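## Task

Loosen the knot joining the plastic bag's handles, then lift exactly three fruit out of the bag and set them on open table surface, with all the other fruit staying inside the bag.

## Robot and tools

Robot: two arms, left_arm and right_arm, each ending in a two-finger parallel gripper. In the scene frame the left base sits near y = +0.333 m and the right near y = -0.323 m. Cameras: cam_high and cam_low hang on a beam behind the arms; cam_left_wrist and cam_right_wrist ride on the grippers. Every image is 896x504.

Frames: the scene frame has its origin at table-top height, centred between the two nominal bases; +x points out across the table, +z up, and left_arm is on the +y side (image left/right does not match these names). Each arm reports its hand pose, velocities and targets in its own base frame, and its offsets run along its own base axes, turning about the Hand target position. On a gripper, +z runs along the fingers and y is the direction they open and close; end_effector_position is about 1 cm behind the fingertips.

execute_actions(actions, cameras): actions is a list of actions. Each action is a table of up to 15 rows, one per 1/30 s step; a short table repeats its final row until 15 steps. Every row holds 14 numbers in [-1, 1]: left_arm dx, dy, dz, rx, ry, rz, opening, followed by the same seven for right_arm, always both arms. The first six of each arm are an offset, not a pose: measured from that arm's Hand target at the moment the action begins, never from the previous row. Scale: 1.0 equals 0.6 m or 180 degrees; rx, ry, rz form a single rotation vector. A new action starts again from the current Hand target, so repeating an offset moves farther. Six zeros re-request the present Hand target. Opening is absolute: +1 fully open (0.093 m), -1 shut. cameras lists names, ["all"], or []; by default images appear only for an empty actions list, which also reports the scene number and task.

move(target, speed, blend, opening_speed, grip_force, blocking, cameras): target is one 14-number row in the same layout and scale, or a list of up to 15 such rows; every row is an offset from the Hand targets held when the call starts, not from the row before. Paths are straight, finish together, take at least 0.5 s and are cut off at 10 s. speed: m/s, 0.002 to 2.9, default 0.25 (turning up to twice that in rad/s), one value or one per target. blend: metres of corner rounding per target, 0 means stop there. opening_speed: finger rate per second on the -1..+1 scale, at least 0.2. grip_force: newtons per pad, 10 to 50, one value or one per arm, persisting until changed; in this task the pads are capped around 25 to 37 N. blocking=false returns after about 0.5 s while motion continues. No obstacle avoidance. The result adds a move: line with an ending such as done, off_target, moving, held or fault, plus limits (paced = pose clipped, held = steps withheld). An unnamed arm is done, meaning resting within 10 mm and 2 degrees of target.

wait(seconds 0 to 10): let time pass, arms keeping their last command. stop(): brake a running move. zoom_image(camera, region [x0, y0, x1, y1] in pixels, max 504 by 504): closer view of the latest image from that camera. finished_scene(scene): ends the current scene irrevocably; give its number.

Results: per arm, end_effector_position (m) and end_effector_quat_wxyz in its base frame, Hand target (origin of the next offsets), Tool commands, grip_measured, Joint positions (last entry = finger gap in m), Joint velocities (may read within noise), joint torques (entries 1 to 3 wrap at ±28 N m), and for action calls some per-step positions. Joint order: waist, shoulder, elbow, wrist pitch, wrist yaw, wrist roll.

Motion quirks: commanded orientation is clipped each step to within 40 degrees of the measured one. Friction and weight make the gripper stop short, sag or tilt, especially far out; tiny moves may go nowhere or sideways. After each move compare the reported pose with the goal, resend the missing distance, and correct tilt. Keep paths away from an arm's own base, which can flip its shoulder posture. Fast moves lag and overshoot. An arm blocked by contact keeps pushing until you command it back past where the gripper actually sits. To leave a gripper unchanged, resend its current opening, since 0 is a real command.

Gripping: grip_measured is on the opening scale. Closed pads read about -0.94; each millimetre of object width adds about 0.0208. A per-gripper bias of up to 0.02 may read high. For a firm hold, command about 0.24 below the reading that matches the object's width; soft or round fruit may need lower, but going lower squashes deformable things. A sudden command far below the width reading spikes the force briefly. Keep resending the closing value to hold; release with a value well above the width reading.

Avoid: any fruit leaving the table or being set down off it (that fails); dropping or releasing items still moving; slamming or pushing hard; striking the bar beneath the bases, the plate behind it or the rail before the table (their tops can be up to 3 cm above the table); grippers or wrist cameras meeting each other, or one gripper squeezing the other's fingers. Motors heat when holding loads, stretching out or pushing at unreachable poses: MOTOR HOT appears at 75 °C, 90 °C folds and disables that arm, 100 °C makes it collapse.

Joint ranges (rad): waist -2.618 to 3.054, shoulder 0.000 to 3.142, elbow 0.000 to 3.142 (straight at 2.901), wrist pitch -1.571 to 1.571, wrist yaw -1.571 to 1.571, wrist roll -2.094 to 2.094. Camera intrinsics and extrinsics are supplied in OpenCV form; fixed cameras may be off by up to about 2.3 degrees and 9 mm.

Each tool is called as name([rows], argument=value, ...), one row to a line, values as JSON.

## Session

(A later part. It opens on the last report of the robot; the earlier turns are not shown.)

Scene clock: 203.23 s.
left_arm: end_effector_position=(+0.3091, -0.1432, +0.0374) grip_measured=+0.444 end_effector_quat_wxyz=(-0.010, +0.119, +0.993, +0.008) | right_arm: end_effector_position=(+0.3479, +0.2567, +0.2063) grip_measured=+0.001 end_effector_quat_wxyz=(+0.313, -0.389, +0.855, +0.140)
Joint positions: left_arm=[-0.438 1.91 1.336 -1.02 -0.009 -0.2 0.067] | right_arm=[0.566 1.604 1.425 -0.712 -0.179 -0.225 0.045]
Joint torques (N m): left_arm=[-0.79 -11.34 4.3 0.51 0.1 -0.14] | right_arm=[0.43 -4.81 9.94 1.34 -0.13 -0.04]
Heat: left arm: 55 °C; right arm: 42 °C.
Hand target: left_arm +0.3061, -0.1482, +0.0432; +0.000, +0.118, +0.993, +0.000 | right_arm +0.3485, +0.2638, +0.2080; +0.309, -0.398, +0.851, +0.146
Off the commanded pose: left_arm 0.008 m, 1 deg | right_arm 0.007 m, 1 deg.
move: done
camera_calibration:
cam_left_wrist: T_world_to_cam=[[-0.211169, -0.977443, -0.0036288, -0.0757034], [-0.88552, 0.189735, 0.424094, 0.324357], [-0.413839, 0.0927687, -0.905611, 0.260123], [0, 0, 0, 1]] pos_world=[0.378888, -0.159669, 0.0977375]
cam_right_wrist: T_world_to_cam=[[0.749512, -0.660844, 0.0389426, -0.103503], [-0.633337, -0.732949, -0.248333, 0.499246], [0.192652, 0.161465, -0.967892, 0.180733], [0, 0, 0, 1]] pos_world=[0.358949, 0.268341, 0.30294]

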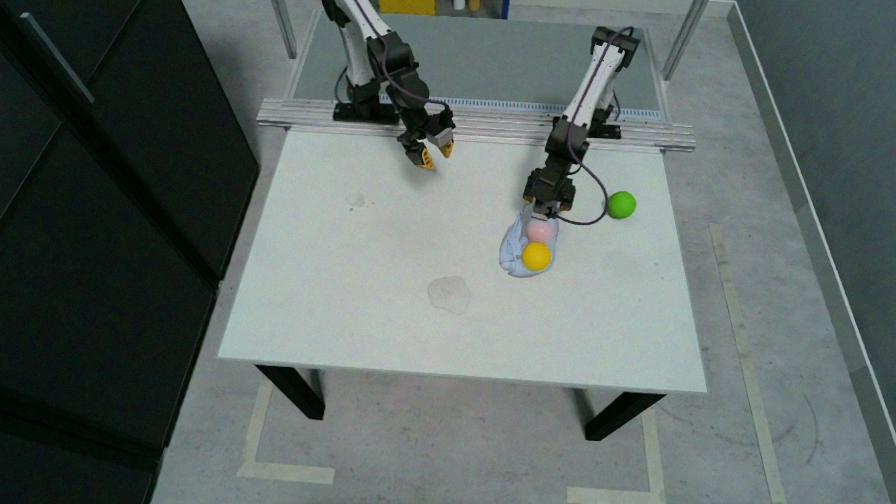

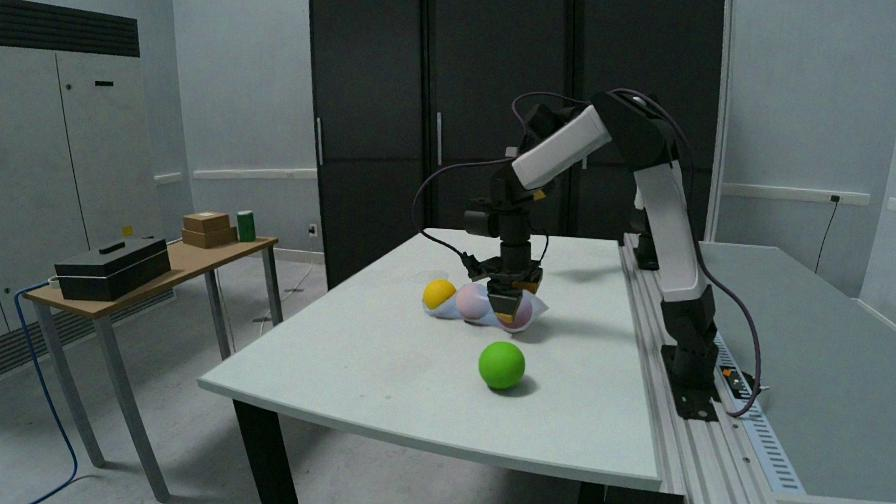

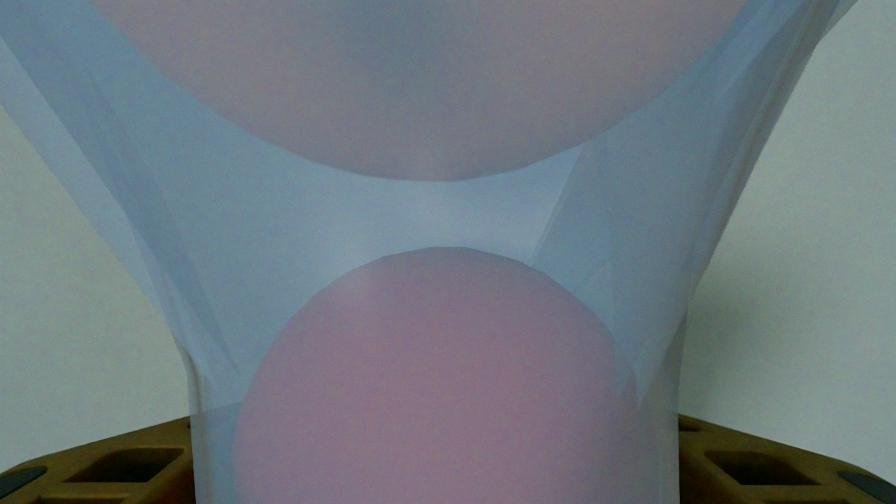

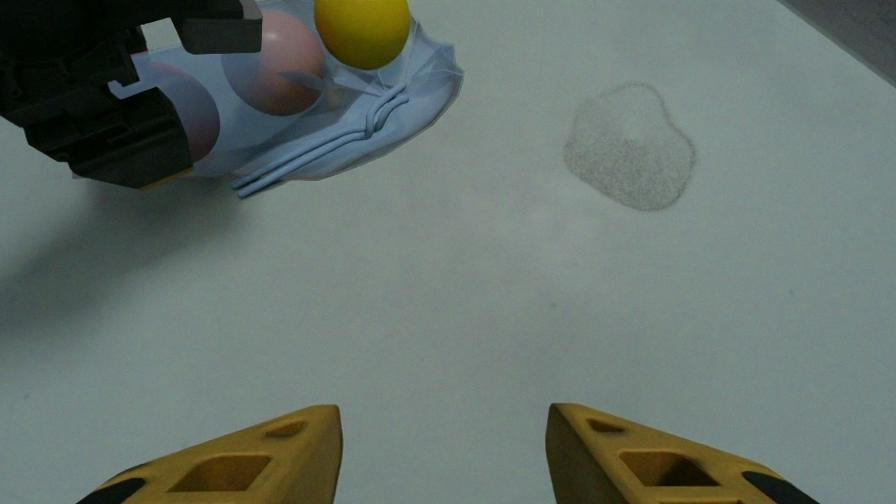

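move([
  [0,0,-0.01,0,0,0,0.9,0,0,0,0,0,0,0],
], opening_speed=0.3, speed=0.05)

move([
  [-0.02,0,0.25,0,0,0,1,0,0,0,0,0,0,0],
  [0.1,-0.03,0.26,0,0,0,1,0,0,0,0,0,0,0],
], blend=0.02, cameras=["cam_high","cam_left_wrist","cam_low"])

zoom_image(camera="cam_low", region=[400, 230, 560, 370])

Scene clock: 206.93 s.
left_arm: end_effector_position=(+0.3079, -0.1427, +0.0351) grip_measured=+0.898 end_effector_quat_wxyz=(-0.008, +0.118, +0.993, +0.007) | right_arm: end_effector_position=(+0.3479, +0.2567, +0.2063) grip_measured=+0.001 end_effector_quat_wxyz=(+0.313, -0.389, +0.855, +0.140)
Joint positions: left_arm=[-0.438 1.905 1.32 -1.004 -0.009 -0.202 0.088] | right_arm=[0.566 1.604 1.425 -0.712 -0.179 -0.225 0.045]
Joint torques (N m): left_arm=[-0.8 -10.36 4.45 0.58 0.11 -0.1] | right_arm=[0.36 -4.74 9.94 1.34 -0.12 -0.04]
Heat: left arm: 54 °C; right arm: 42 °C.
Hand target: left_arm +0.3061, -0.1482, +0.0372; +0.000, +0.118, +0.993, +0.000 | right_arm +0.3485, +0.2638, +0.2080; +0.309, -0.398, +0.851, +0.146
Off the commanded pose: left_arm 0.006 m, 1 deg | right_arm 0.007 m, 1 deg.
move: done

Scene clock: 208.57 s.
left_arm: end_effector_position=(+0.3663, -0.1649, +0.1911) grip_measured=+1.000 end_effector_quat_wxyz=(+0.054, +0.112, +0.992, -0.013) | right_arm: end_effector_position=(+0.3479, +0.2567, +0.2063) grip_measured=+0.001 end_effector_quat_wxyz=(+0.313, -0.389, +0.855, +0.140)
Joint positions: left_arm=[-0.427 2.028 2.117 -1.55 -0.009 -0.202 0.093] | right_arm=[0.566 1.604 1.425 -0.712 -0.179 -0.225 0.045]
Joint torques (N m): left_arm=[0.27 -9.42 7.82 0.53 0.08 0.12] | right_arm=[0.34 -4.7 9.85 1.33 -0.14 -0.03]
Heat: left arm: 53 °C; right arm: 42 °C.
Hand target: left_arm +0.3662, -0.1662, +0.1933; +0.001, +0.118, +0.993, +0.000 | right_arm +0.3485, +0.2638, +0.2080; +0.309, -0.398, +0.851, +0.146
Off the commanded pose: left_arm 0.003 m, 6 deg | right_arm 0.007 m, 1 deg.
joint sent to its limit (left arm) — joint 4 (wrist pitch), lower limit. The joint targets are off in orientation, not in position.
move: off_target (left_arm)
camera_calibration:
cam_left_wrist: T_world_to_cam=[[-0.199903, -0.979467, 0.0261352, -0.094417], [-0.931943, 0.198304, 0.303574, 0.355406], [-0.302523, 0.0363288, -0.952449, 0.383808], [0, 0, 0, 1]] pos_world=[0.428454, -0.1769, 0.260134]
Images, in order (width x height): cam_high 896x504, cam_low 896x504, cam_left_wrist 896x504.

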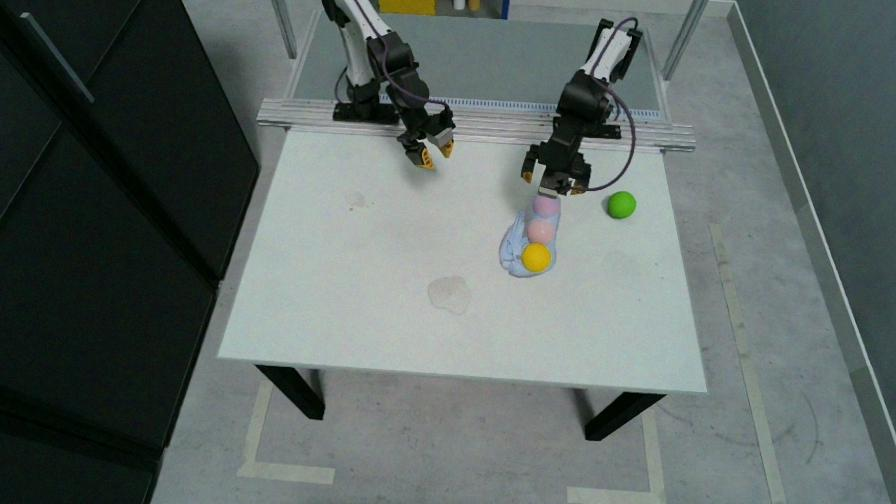

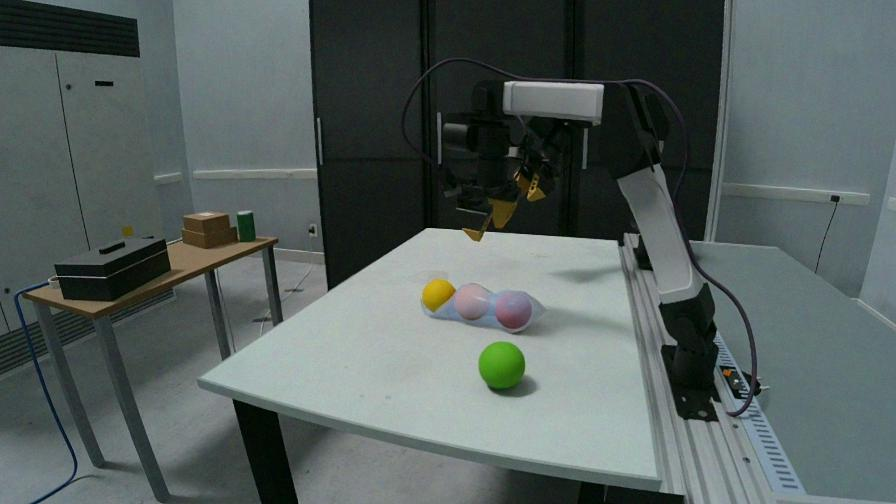

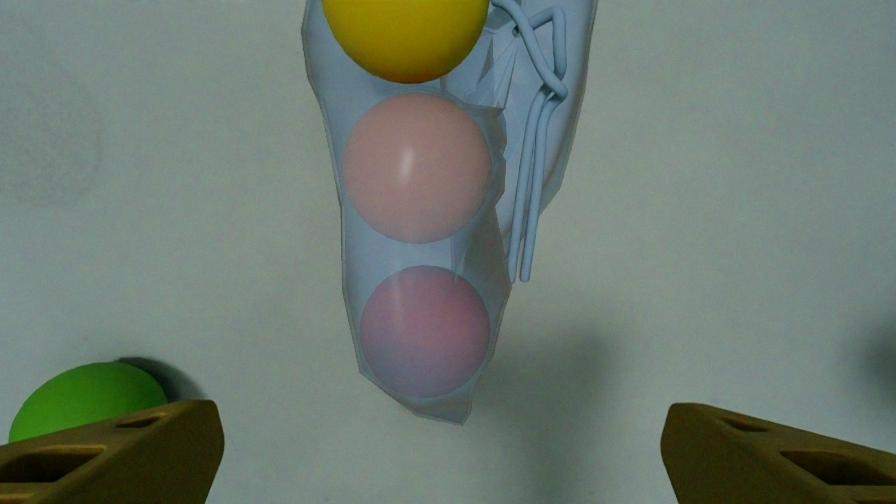

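Scaled by 3.150 from the camera's 896x504 image, which has a finer 1280x720 frame.

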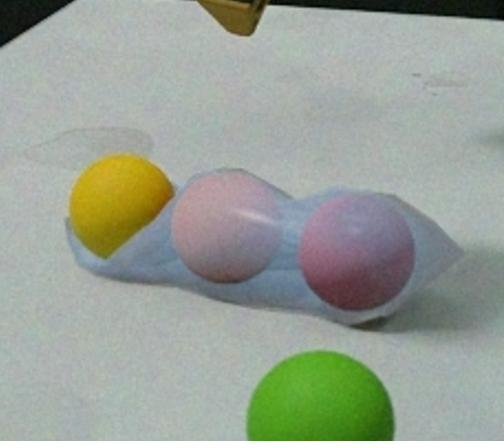

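move([
  [0.176,-0.01,-0.12,0,0,0,1,0,0,0,0,0,0,0],
  [0.176,-0.01,-0.252,0,0,0,1,0,0,0,0,0,0,0],
], speed=[0.2,0.08], cameras=["cam_left_wrist","cam_high"])

Scene clock: 212.27 s.
left_arm: end_effector_position=(+0.4676, -0.1688, +0.0477) grip_measured=+1.000 end_effector_quat_wxyz=(-0.002, +0.112, +0.994, +0.005) | right_arm: end_effector_position=(+0.3479, +0.2567, +0.2063) grip_measured=+0.001 end_effector_quat_wxyz=(+0.313, -0.389, +0.855, +0.140)
Joint positions: left_arm=[-0.35 2.637 2.592 -1.531 -0.009 -0.125 0.093] | right_arm=[0.566 1.604 1.425 -0.712 -0.179 -0.225 0.045]
Joint torques (N m): left_arm=[0.18 -12.33 7.64 0.54 0.1 0.14] | right_arm=[0.35 -4.7 9.91 1.35 -0.13 -0.02]
Heat: left arm: 53 °C; right arm: 42 °C.
Hand target: left_arm +0.4717, -0.1722, +0.0419; +0.000, +0.118, +0.993, +0.000 | right_arm +0.3485, +0.2638, +0.2080; +0.309, -0.398, +0.851, +0.146
Off the commanded pose: left_arm 0.008 m, 1 deg | right_arm 0.007 m, 1 deg.
move: done
camera_calibration:
cam_left_wrist: T_world_to_cam=[[-0.197441, -0.980315, 0.000557329, -0.0743291], [-0.894434, 0.180377, 0.409208, 0.468634], [-0.401253, 0.0802961, -0.912441, 0.329735], [0, 0, 0, 1]] pos_world=[0.536795, -0.183873, 0.109136]
Images, in order (width x height): cam_high 896x504, cam_left_wrist 896x504.

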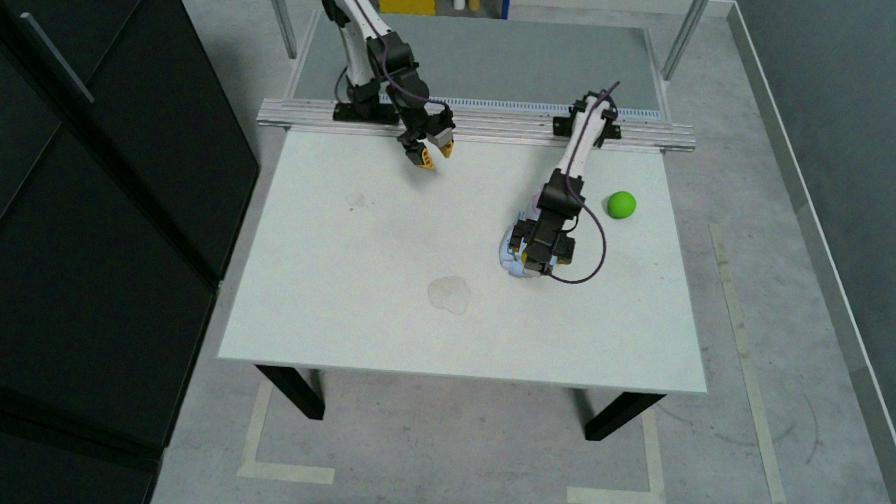

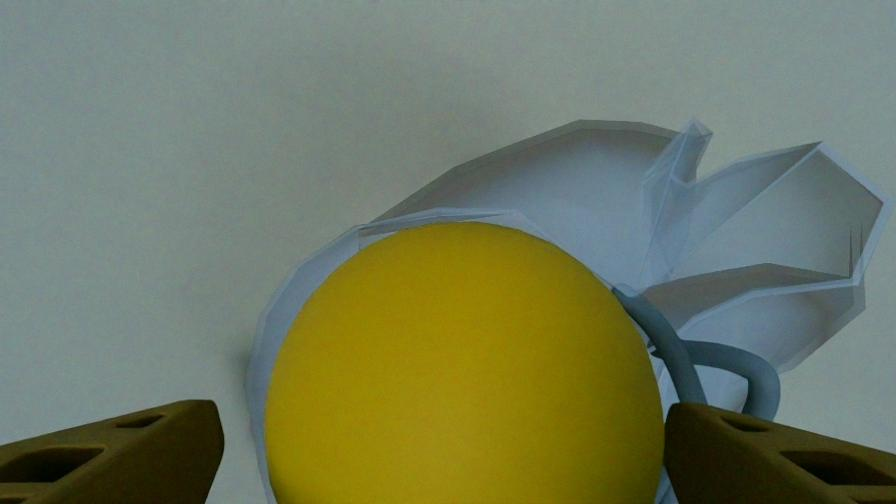

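move([
  [0.007,-0.009,-0.012,0,0,0,1,0,0,0,0,0,0,0],
], speed=0.1)

move([
  [0,0,0,0,0,0,0.1,0,0,0,0,0,0,0],
], opening_speed=0.6)

move([
  [-0.03,0,0.16,0,0,0,0.1,0,0,0,0,0,0,0],
], speed=0.08, cameras=["cam_left_wrist","cam_high","cam_low"])

Scene clock: 213.93 s.
left_arm: end_effector_position=(+0.4795, -0.1731, +0.0431) grip_measured=+1.000 end_effector_quat_wxyz=(+0.014, +0.112, +0.994, +0.001) | right_arm: end_effector_position=(+0.3479, +0.2567, +0.2063) grip_measured=+0.001 end_effector_quat_wxyz=(+0.313, -0.389, +0.855, +0.140)
Joint positions: left_arm=[-0.35 2.692 2.68 -1.533 -0.009 -0.125 0.093] | right_arm=[0.566 1.604 1.425 -0.712 -0.179 -0.225 0.045]
Joint torques (N m): left_arm=[-0.4 -12.12 7.92 0.36 0.11 0.06] | right_arm=[0.29 -4.64 9.94 1.35 -0.15 -0.02]
Heat: left arm: 53 °C; right arm: 42 °C.
Hand target: left_arm +0.4759, -0.1776, +0.0347; +0.000, +0.118, +0.993, +0.000 | right_arm +0.3485, +0.2638, +0.2080; +0.309, -0.398, +0.851, +0.146
Off the commanded pose: left_arm 0.010 m, 2 deg | right_arm 0.007 m, 1 deg.
move: done

Scene clock: 215.63 s.
left_arm: end_effector_position=(+0.4793, -0.1730, +0.0431) grip_measured=+0.348 end_effector_quat_wxyz=(+0.013, +0.112, +0.994, +0.001) | right_arm: end_effector_position=(+0.3479, +0.2567, +0.2063) grip_measured=+0.001 end_effector_quat_wxyz=(+0.313, -0.389, +0.855, +0.140)
Joint positions: left_arm=[-0.35 2.692 2.68 -1.534 -0.009 -0.125 0.062] | right_arm=[0.566 1.604 1.425 -0.712 -0.179 -0.225 0.045]
Joint torques (N m): left_arm=[-0.38 -12.08 7.9 0.32 0.1 0.07] | right_arm=[0.4 -4.66 9.89 1.37 -0.14 -0.04]
Heat: left arm: 52 °C; right arm: 42 °C.
Hand target: left_arm +0.4759, -0.1776, +0.0347; +0.001, +0.118, +0.993, +0.000 | right_arm +0.3485, +0.2638, +0.2080; +0.309, -0.398, +0.851, +0.146
Off the commanded pose: left_arm 0.010 m, 2 deg | right_arm 0.007 m, 1 deg.
move: done

Scene clock: 217.40 s.
left_arm: end_effector_position=(+0.4667, -0.1717, +0.1164) grip_measured=+0.348 end_effector_quat_wxyz=(+0.059, +0.114, +0.992, -0.010) | right_arm: end_effector_position=(+0.3479, +0.2567, +0.2063) grip_measured=+0.001 end_effector_quat_wxyz=(+0.313, -0.389, +0.855, +0.140)
Joint positions: left_arm=[-0.356 2.495 2.597 -1.553 -0.009 -0.125 0.062] | right_arm=[0.566 1.604 1.425 -0.712 -0.179 -0.225 0.045]
Joint torques (N m): left_arm=[-0.95 -16.43 4.75 0.54 0.08 -0.05] | right_arm=[0.36 -4.67 9.91 1.36 -0.11 -0.03]
Heat: left arm: 53 °C; right arm: 42 °C.
Hand target: left_arm +0.4579, -0.1777, +0.1309; +0.001, +0.118, +0.993, +0.000 | right_arm +0.3485, +0.2638, +0.2080; +0.309, -0.398, +0.851, +0.146
Off the commanded pose: left_arm 0.018 m, 7 deg | right_arm 0.007 m, 1 deg.
joint sent to its limit (left arm) — joint 4 (wrist pitch), lower limit. The joint targets are off in orientation, not in position.
move: off_target (left_arm)
camera_calibration:
cam_left_wrist: T_world_to_cam=[[-0.204561, -0.978664, 0.0192599, -0.075928], [-0.934593, 0.201123, 0.293404, 0.476006], [-0.291018, 0.0420188, -0.955795, 0.33923], [0, 0, 0, 1]] pos_world=[0.528062, -0.184298, 0.186035]
Images, in order (width x height): cam_high 896x504, cam_low 896x504, cam_left_wrist 896x504.

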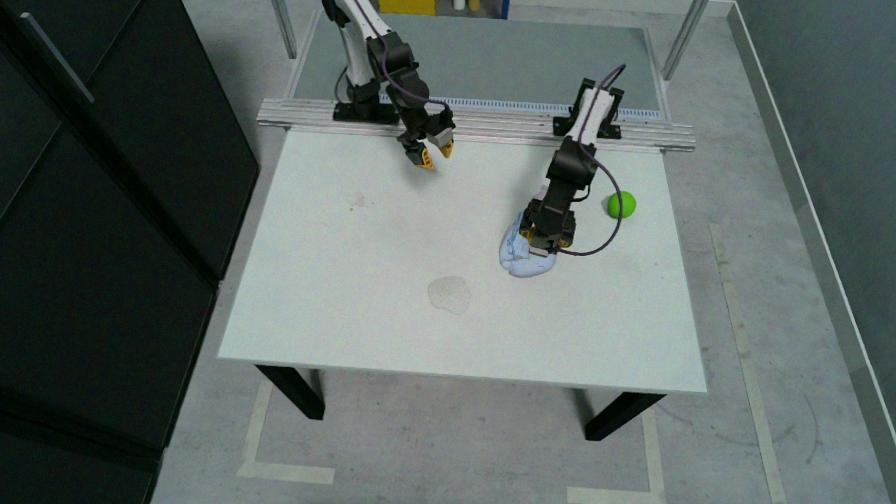

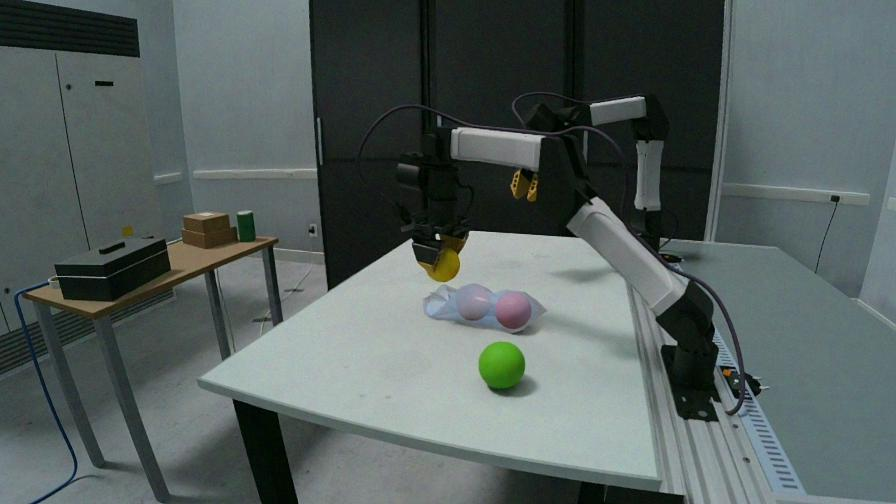

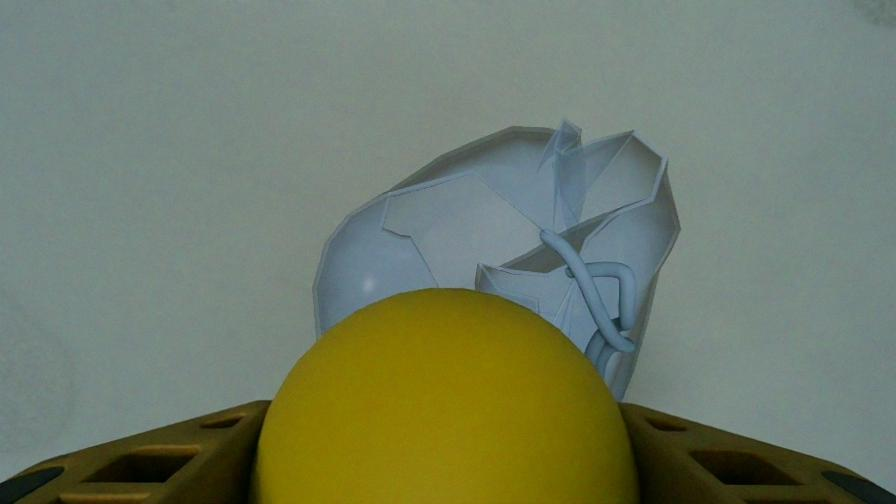

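move([
  [0.0,-0.22,0,0,0,0,0.1,0,0,0,0,0,0,0],
  [0.0,-0.23,-0.13,0,0,0,0.1,0,0,0,0,0,0,0],
], speed=0.12, cameras=["cam_low"])

move([
  [0.0,0,-0.02,0,0,0,0.1,0,0,0,0,0,0,0],
], speed=0.03, cameras=["cam_high","cam_low"])

Scene clock: 221.77 s.
left_arm: end_effector_position=(+0.4568, -0.3026, +0.0568) grip_measured=+0.348 end_effector_quat_wxyz=(+0.085, +0.116, +0.989, -0.038) | right_arm: end_effector_position=(+0.3479, +0.2567, +0.2063) grip_measured=+0.001 end_effector_quat_wxyz=(+0.313, -0.389, +0.855, +0.140)
Joint positions: left_arm=[-0.588 2.753 2.841 -1.473 -0.01 -0.353 0.062] | right_arm=[0.566 1.604 1.425 -0.712 -0.179 -0.225 0.045]
Joint torques (N m): left_arm=[-1.11 -12.98 8.14 1 0.05 -0.12] | right_arm=[0.42 -4.66 9.94 1.34 -0.13 -0.04]
Heat: left arm: 53 °C; right arm: 42 °C.
Hand target: left_arm +0.4579, -0.3156, +0.0528; +0.001, +0.118, +0.993, +0.000 | right_arm +0.3485, +0.2638, +0.2080; +0.309, -0.398, +0.851, +0.146
Off the commanded pose: left_arm 0.014 m, 11 deg | right_arm 0.007 m, 1 deg.
elbow stopped short (left arm): the move would have taken joint 3 (elbow) straighter than the controller allows.
move: off_target (left_arm)
Images, in order (width x height): cam_low 896x504.

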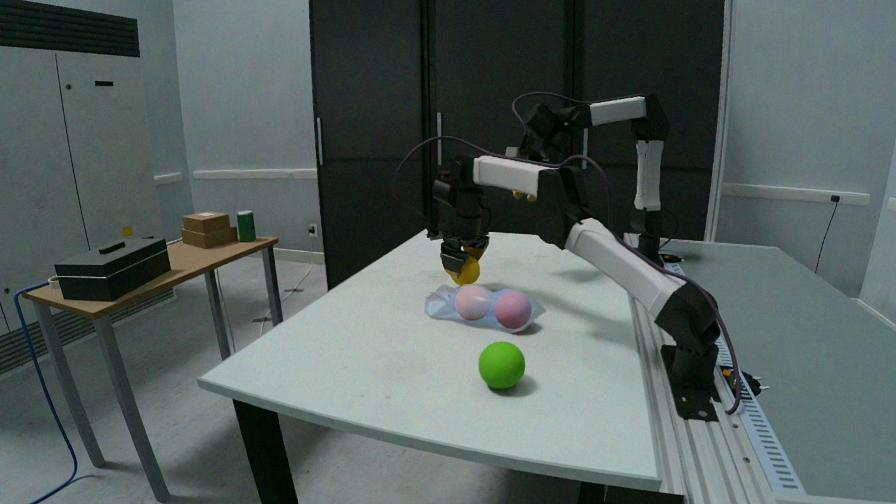

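Scene clock: 225.43 s.
left_arm: end_effector_position=(+0.4573, -0.3029, +0.0491) grip_measured=+0.348 end_effector_quat_wxyz=(+0.081, +0.116, +0.989, -0.036) | right_arm: end_effector_position=(+0.3479, +0.2567, +0.2063) grip_measured=+0.001 end_effector_quat_wxyz=(+0.313, -0.389, +0.855, +0.140)
Joint positions: left_arm=[-0.588 2.768 2.841 -1.466 -0.01 -0.353 0.062] | right_arm=[0.566 1.604 1.425 -0.712 -0.179 -0.225 0.045]
Joint torques (N m): left_arm=[-1.14 -12.42 8.13 0.99 0.05 -0.11] | right_arm=[0.32 -4.72 9.99 1.35 -0.14 -0.02]
Heat: left arm: 53 °C; right arm: 42 °C.
Hand target: left_arm +0.4579, -0.3156, +0.0408; +0.001, +0.118, +0.993, +0.000 | right_arm +0.3485, +0.2638, +0.2080; +0.309, -0.398, +0.851, +0.146
Off the commanded pose: left_arm 0.015 m, 10 deg | right_arm 0.007 m, 1 deg.
elbow stopped short (left arm): the move would have taken joint 3 (elbow) straighter than the controller allows.
move: off_target (left_arm)
Images, in order (width x height): cam_high 896x504, cam_low 896x504.

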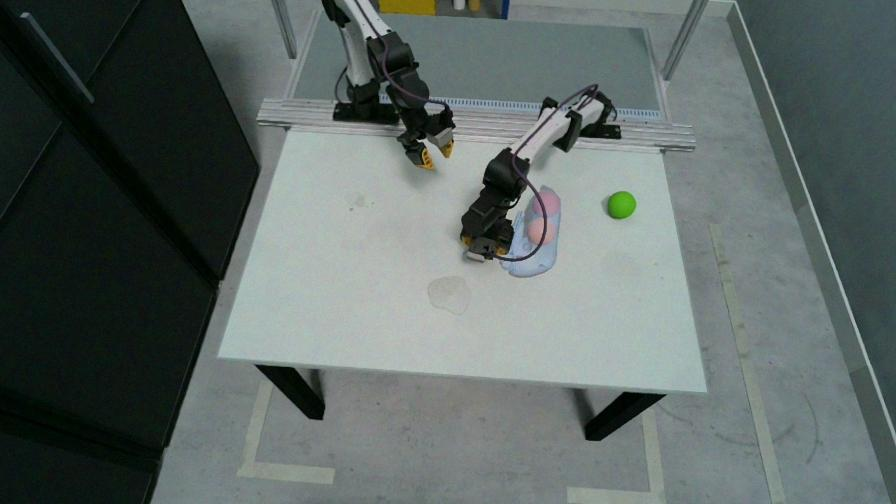

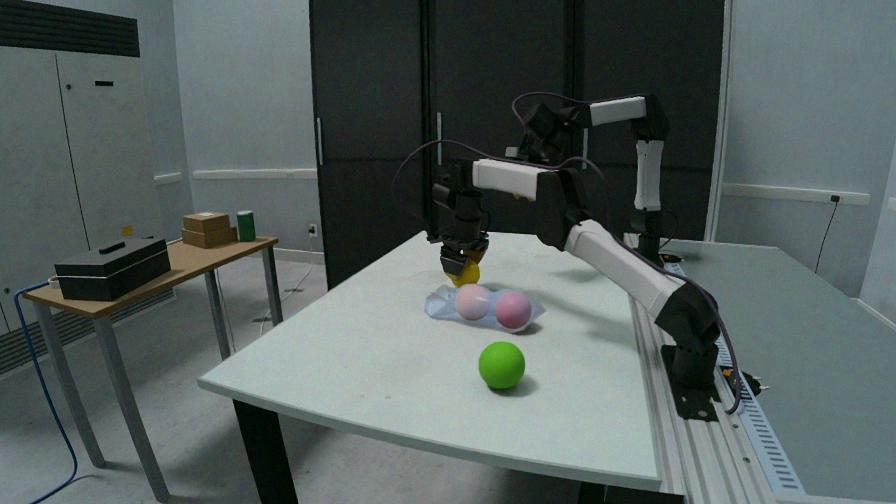

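move([
  [-0.1,-0.03,0.02,0,0,0,0.1,0,0,0,0,0,0,0],
  [-0.1,-0.03,-0.012,0,0,0,0.1,0,0,0,0,0,0,0],
], speed=[0.1,0.04], cameras=["cam_low"])

move([
  [0,0,-0.02,0,0,0,0.1,0,0,0,0,0,0,0],
], speed=0.03, cameras=["cam_low"])

zoom_image(camera="cam_low", region=[420, 200, 560, 320])

Scene clock: 228.40 s.
left_arm: end_effector_position=(+0.4046, -0.3305, +0.0382) grip_measured=+0.348 end_effector_quat_wxyz=(+0.027, +0.119, +0.992, -0.012) | right_arm: end_effector_position=(+0.3479, +0.2567, +0.2063) grip_measured=+0.001 end_effector_quat_wxyz=(+0.313, -0.389, +0.855, +0.140)
Joint positions: left_arm=[-0.688 2.768 2.81 -1.554 -0.009 -0.449 0.062] | right_arm=[0.566 1.604 1.425 -0.712 -0.179 -0.225 0.045]
Joint torques (N m): left_arm=[-0.64 -13.75 6.13 0.43 0.06 -0.11] | right_arm=[0.28 -4.71 9.91 1.34 -0.13 -0.02]
Heat: left arm: 55 °C; right arm: 42 °C.
Hand target: left_arm +0.3979, -0.3336, +0.0336; +0.000, +0.118, +0.993, +0.000 | right_arm +0.3485, +0.2638, +0.2080; +0.309, -0.398, +0.851, +0.146
Off the commanded pose: left_arm 0.009 m, 3 deg | right_arm 0.007 m, 1 deg.
elbow stopped short (left arm): the move would have taken joint 3 (elbow) straighter than the controller allows.
joint sent to its limit (left arm) — joint 4 (wrist pitch), lower limit. The joint targets still meet the commanded pose.
move: off_target (left_arm)
Images, in order (width x height): cam_low 896x504.

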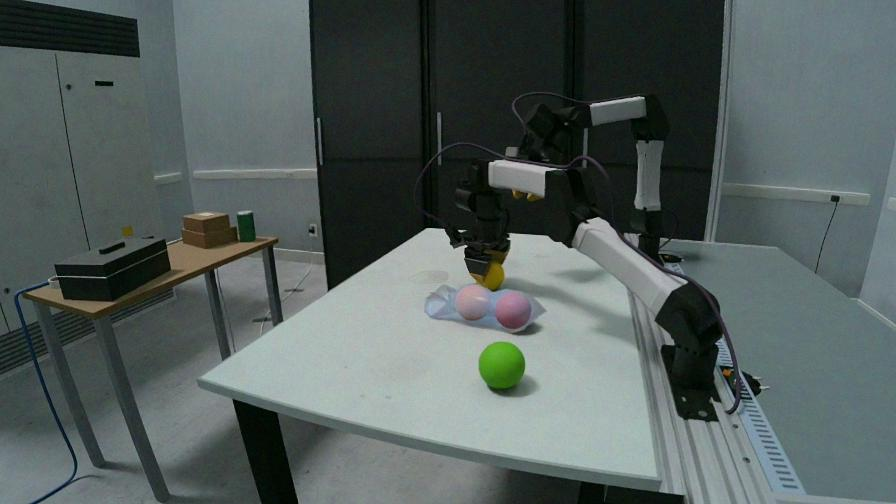

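Scene clock: 229.23 s.
left_arm: end_effector_position=(+0.4043, -0.3302, +0.0345) grip_measured=+0.348 end_effector_quat_wxyz=(+0.025, +0.119, +0.993, -0.010) | right_arm: end_effector_position=(+0.3479, +0.2567, +0.2063) grip_measured=+0.001 end_effector_quat_wxyz=(+0.313, -0.389, +0.855, +0.140)
Joint positions: left_arm=[-0.688 2.776 2.812 -1.554 -0.009 -0.449 0.062] | right_arm=[0.566 1.604 1.425 -0.712 -0.179 -0.225 0.045]
Joint torques (N m): left_arm=[-0.61 -12.04 7.28 0.41 0.07 -0.1] | right_arm=[0.31 -4.83 9.92 1.36 -0.12 -0.03]
Heat: left arm: 55 °C; right arm: 42 °C.
Hand target: left_arm +0.3979, -0.3336, +0.0217; +0.001, +0.118, +0.993, +0.000 | right_arm +0.3485, +0.2638, +0.2080; +0.309, -0.398, +0.851, +0.146
Off the commanded pose: left_arm 0.015 m, 3 deg | right_arm 0.007 m, 1 deg.
joint sent to its limit (left arm) — joint 4 (wrist pitch), lower limit. The joint targets still meet the commanded pose.
move: off_target (left_arm)
Images, in order (width x height): cam_low 896x504.

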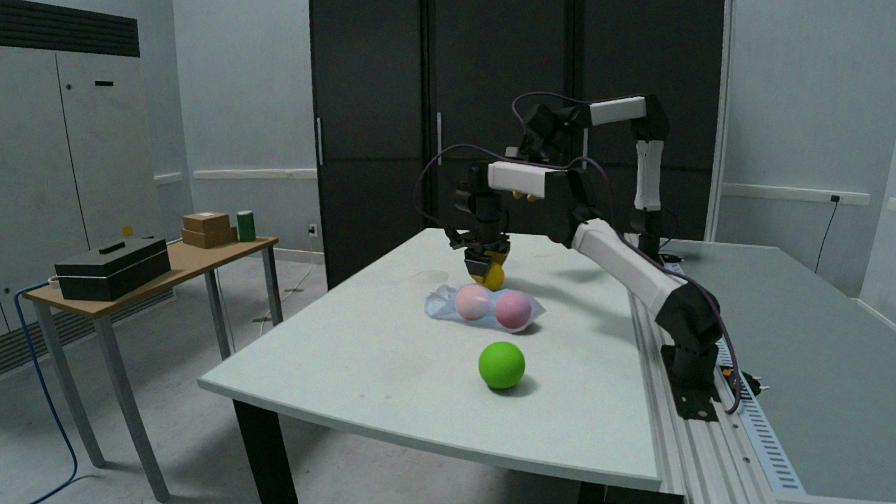

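Scaled by 3.600 from the camera's 896x504 image, which has a finer 1280x720 frame.

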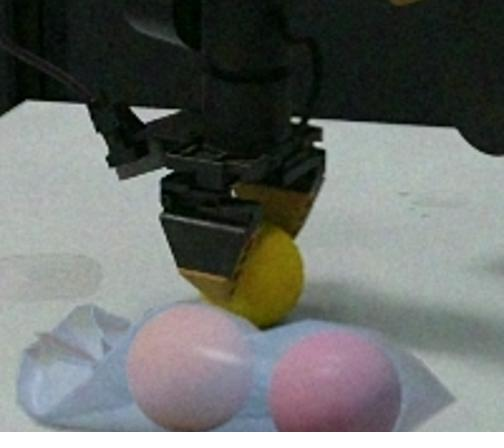

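move([
  [0,0,0,0,0,0,0.8,0,0,0,0,0,0,0],
], opening_speed=0.2)

move([
  [0,0,0.19,0,0,0,0.8,0,0,0,0,0,0,0],
  [0,0.10,0.25,0,0,0,1,0,0,0,0,0,0,0],
], speed=[0.15,0.25], cameras=["cam_low","cam_high","cam_left_wrist","cam_right_wrist"])

Scene clock: 233.50 s.
left_arm: end_effector_position=(+0.4040, -0.3300, +0.0320) grip_measured=+0.798 end_effector_quat_wxyz=(+0.022, +0.119, +0.993, -0.009) | right_arm: end_effector_position=(+0.3479, +0.2567, +0.2063) grip_measured=+0.001 end_effector_quat_wxyz=(+0.313, -0.389, +0.855, +0.140)
Joint positions: left_arm=[-0.688 2.781 2.812 -1.554 -0.009 -0.449 0.084] | right_arm=[0.566 1.604 1.425 -0.712 -0.179 -0.225 0.045]
Joint torques (N m): left_arm=[-0.57 -12.44 7.24 0.41 0.08 -0.11] | right_arm=[0.36 -4.78 9.87 1.35 -0.11 -0.03]
Heat: left arm: 54 °C; right arm: 42 °C.
Hand target: left_arm +0.3979, -0.3336, +0.0216; +0.000, +0.118, +0.993, +0.000 | right_arm +0.3485, +0.2638, +0.2080; +0.309, -0.398, +0.851, +0.146
Off the commanded pose: left_arm 0.013 m, 3 deg | right_arm 0.007 m, 1 deg.
joint sent to its limit (left arm) — joint 4 (wrist pitch), lower limit. The joint targets still meet the commanded pose.
move: off_target (left_arm)

Scene clock: 236.40 s.
left_arm: end_effector_position=(+0.4054, -0.2724, +0.1643) grip_measured=+1.000 end_effector_quat_wxyz=(+0.092, +0.107, +0.989, -0.044) | right_arm: end_effector_position=(+0.3479, +0.2567, +0.2063) grip_measured=+0.001 end_effector_quat_wxyz=(+0.313, -0.389, +0.855, +0.140)
Joint positions: left_arm=[-0.594 2.376 2.566 -1.558 -0.008 -0.377 0.093] | right_arm=[0.566 1.604 1.425 -0.712 -0.179 -0.225 0.045]
Joint torques (N m): left_arm=[-0.44 -14.67 4.55 0.75 0.08 0.13] | right_arm=[0.36 -4.75 9.88 1.34 -0.12 -0.04]
Heat: left arm: 55 °C; right arm: 42 °C.
Hand target: left_arm +0.3979, -0.2736, +0.1716; +0.000, +0.118, +0.993, +0.000 | right_arm +0.3485, +0.2638, +0.2080; +0.309, -0.398, +0.851, +0.146
Off the commanded pose: left_arm 0.011 m, 12 deg | right_arm 0.007 m, 1 deg.
joint sent to its limit (left arm) — joint 4 (wrist pitch), lower limit. The joint targets are off in orientation, not in position.
move: off_target (left_arm); target 2's new opening was sent with left_arm's hand 0.011 m and 12 deg from that target
camera_calibration:
cam_left_wrist: T_world_to_cam=[[-0.197528, -0.97685, 0.0821349, -0.200619], [-0.951332, 0.211234, 0.224383, 0.445781], [-0.236538, -0.0338157, -0.971033, 0.331174], [0, 0, 0, 1]] pos_world=[0.462793, -0.27894, 0.238033]
cam_right_wrist: T_world_to_cam=[[0.749512, -0.660844, 0.0389426, -0.103503], [-0.633337, -0.732949, -0.248333, 0.499246], [0.192652, 0.161465, -0.967892, 0.180733], [0, 0, 0, 1]] pos_world=[0.358949, 0.268341, 0.30294]

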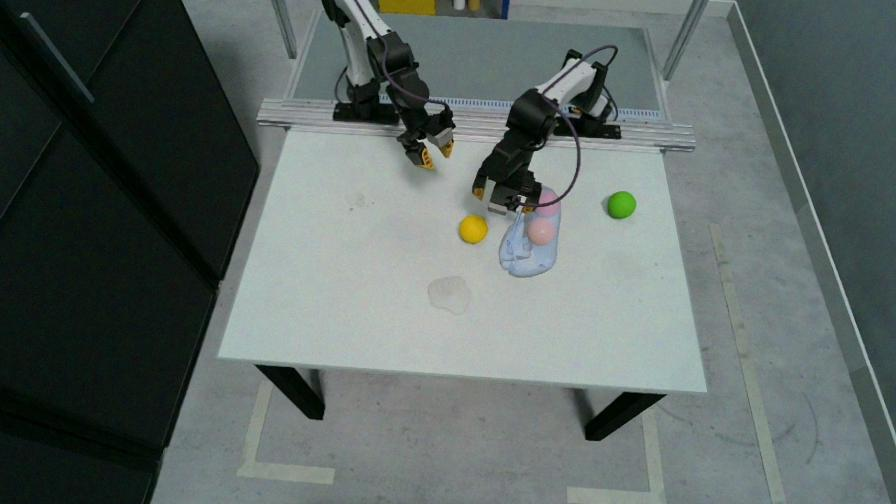

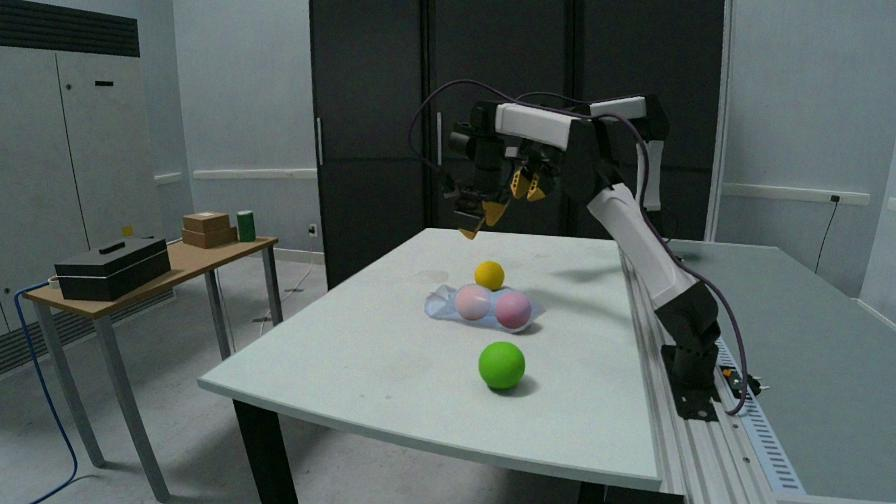

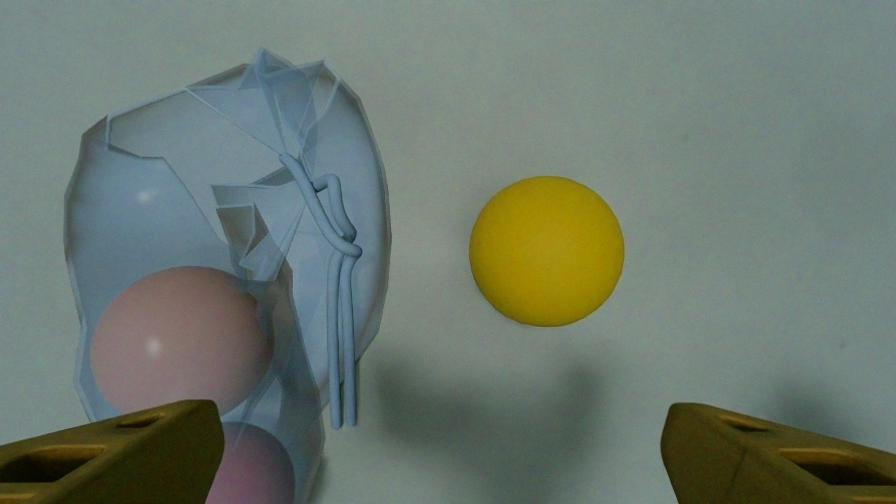

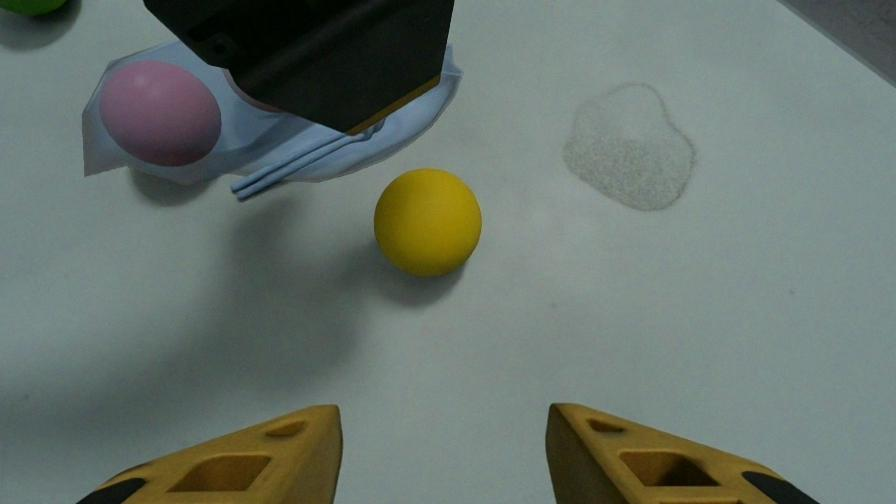

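move([
  [-0.14,0.217,0,0,0,0,1,0,0,0,0,0,0,0],
  [-0.14,0.217,-0.224,0,0,0,1,0,0,0,0,0,0,0],
], speed=[0.25,0.12], cameras=["cam_left_wrist"])

move([
  [0,0,0,0,0,0,0.1,0,0,0,0,0,0,0],
], opening_speed=0.6)

move([
  [0.03,0,0.11,0,0,0,0.1,0,0,0,0,0,0,0],
], speed=0.05, cameras=["cam_left_wrist","cam_low"])

Scene clock: 241.13 s.
left_arm: end_effector_position=(+0.3154, -0.1429, +0.0463) grip_measured=+1.000 end_effector_quat_wxyz=(+0.008, +0.112, +0.994, +0.001) | right_arm: end_effector_position=(+0.3479, +0.2567, +0.2063) grip_measured=+0.001 end_effector_quat_wxyz=(+0.313, -0.389, +0.855, +0.140)
Joint positions: left_arm=[-0.429 1.887 1.342 -1.011 -0.007 -0.204 0.093] | right_arm=[0.566 1.604 1.425 -0.712 -0.179 -0.225 0.045]
Joint torques (N m): left_arm=[0.23 -7.61 4.64 0.64 0.08 0.14] | right_arm=[0.31 -4.66 10.04 1.35 -0.14 -0.03]
Heat: left arm: 55 °C; right arm: 43 °C.
Hand target: left_arm +0.3139, -0.1435, +0.0372; +0.001, +0.118, +0.993, +0.000 | right_arm +0.3485, +0.2638, +0.2080; +0.309, -0.398, +0.851, +0.146
Off the commanded pose: left_arm 0.009 m, 1 deg | right_arm 0.007 m, 1 deg.
move: done
camera_calibration:
cam_left_wrist: T_world_to_cam=[[-0.197807, -0.980218, 0.00668476, -0.0790569], [-0.901758, 0.184639, 0.390822, 0.332126], [-0.384325, 0.0712793, -0.920442, 0.259015], [0, 0, 0, 1]] pos_world=[0.383405, -0.157279, 0.109135]
Images, in order (width x height): cam_left_wrist 896x504.

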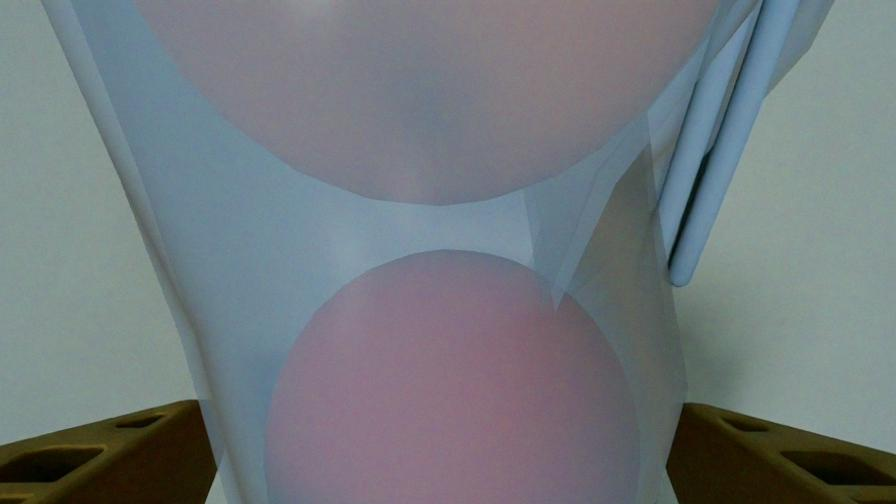

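Scene clock: 242.83 s.
left_arm: end_effector_position=(+0.3156, -0.1430, +0.0463) grip_measured=+0.414 end_effector_quat_wxyz=(+0.008, +0.112, +0.994, +0.001) | right_arm: end_effector_position=(+0.3479, +0.2567, +0.2063) grip_measured=+0.001 end_effector_quat_wxyz=(+0.313, -0.389, +0.855, +0.140)
Joint positions: left_arm=[-0.429 1.887 1.342 -1.01 -0.007 -0.203 0.065] | right_arm=[0.566 1.604 1.425 -0.712 -0.179 -0.225 0.045]
Joint torques (N m): left_arm=[0.23 -7.61 4.71 0.64 0.07 0.13] | right_arm=[0.47 -4.7 9.92 1.33 -0.16 -0.04]
Heat: left arm: 55 °C; right arm: 43 °C.
Hand target: left_arm +0.3139, -0.1435, +0.0372; +0.001, +0.118, +0.993, +0.000 | right_arm +0.3485, +0.2638, +0.2080; +0.309, -0.398, +0.851, +0.146
Off the commanded pose: left_arm 0.009 m, 1 deg | right_arm 0.007 m, 1 deg.
move: done

Scene clock: 244.93 s.
left_arm: end_effector_position=(+0.3299, -0.1430, +0.1031) grip_measured=+0.414 end_effector_quat_wxyz=(+0.007, +0.114, +0.993, +0.002) | right_arm: end_effector_position=(+0.3479, +0.2567, +0.2063) grip_measured=+0.001 end_effector_quat_wxyz=(+0.313, -0.389, +0.855, +0.140)
Joint positions: left_arm=[-0.412 1.898 1.586 -1.246 -0.007 -0.183 0.065] | right_arm=[0.566 1.604 1.425 -0.712 -0.179 -0.225 0.045]
Joint torques (N m): left_arm=[0.55 -7.86 8.14 0.29 0.08 0.14] | right_arm=[0.34 -4.74 9.91 1.33 -0.14 -0.05]
Heat: left arm: 54 °C; right arm: 43 °C.
Hand target: left_arm +0.3319, -0.1434, +0.1031; +0.000, +0.118, +0.993, +0.000 | right_arm +0.3485, +0.2638, +0.2080; +0.309, -0.398, +0.851, +0.146
Off the commanded pose: left_arm 0.002 m, 1 deg | right_arm 0.007 m, 1 deg.
move: done
camera_calibration:
cam_left_wrist: T_world_to_cam=[[-0.202309, -0.979303, 0.00611073, -0.0750264], [-0.900327, 0.188442, 0.392302, 0.322919], [-0.385334, 0.0738646, -0.919816, 0.317518], [0, 0, 0, 1]] pos_world=[0.397905, -0.157778, 0.165835]
Images, in order (width x height): cam_low 896x504, cam_left_wrist 896x504.

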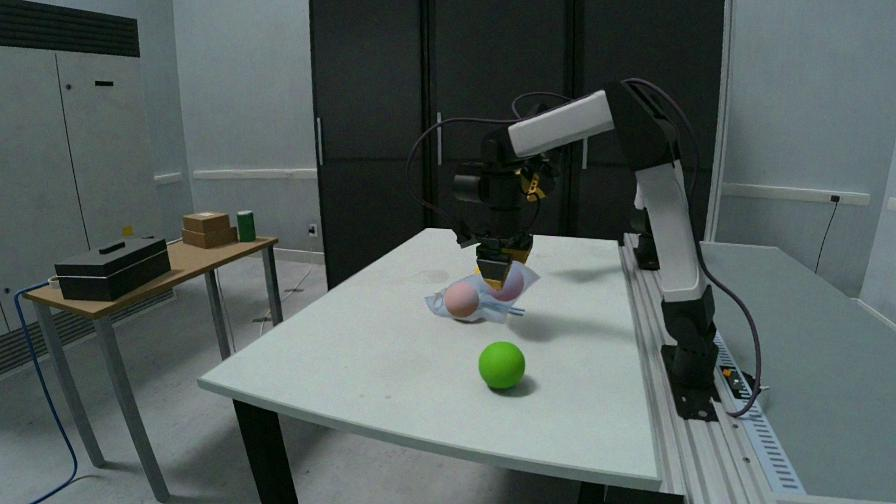

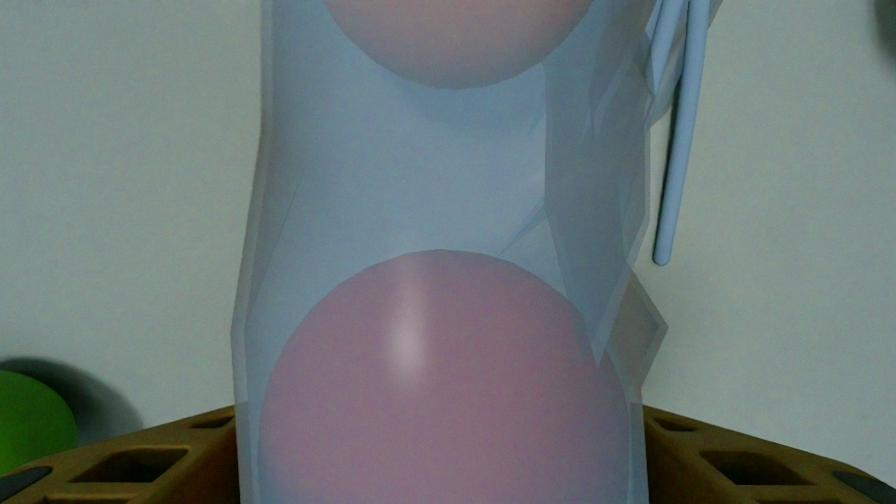

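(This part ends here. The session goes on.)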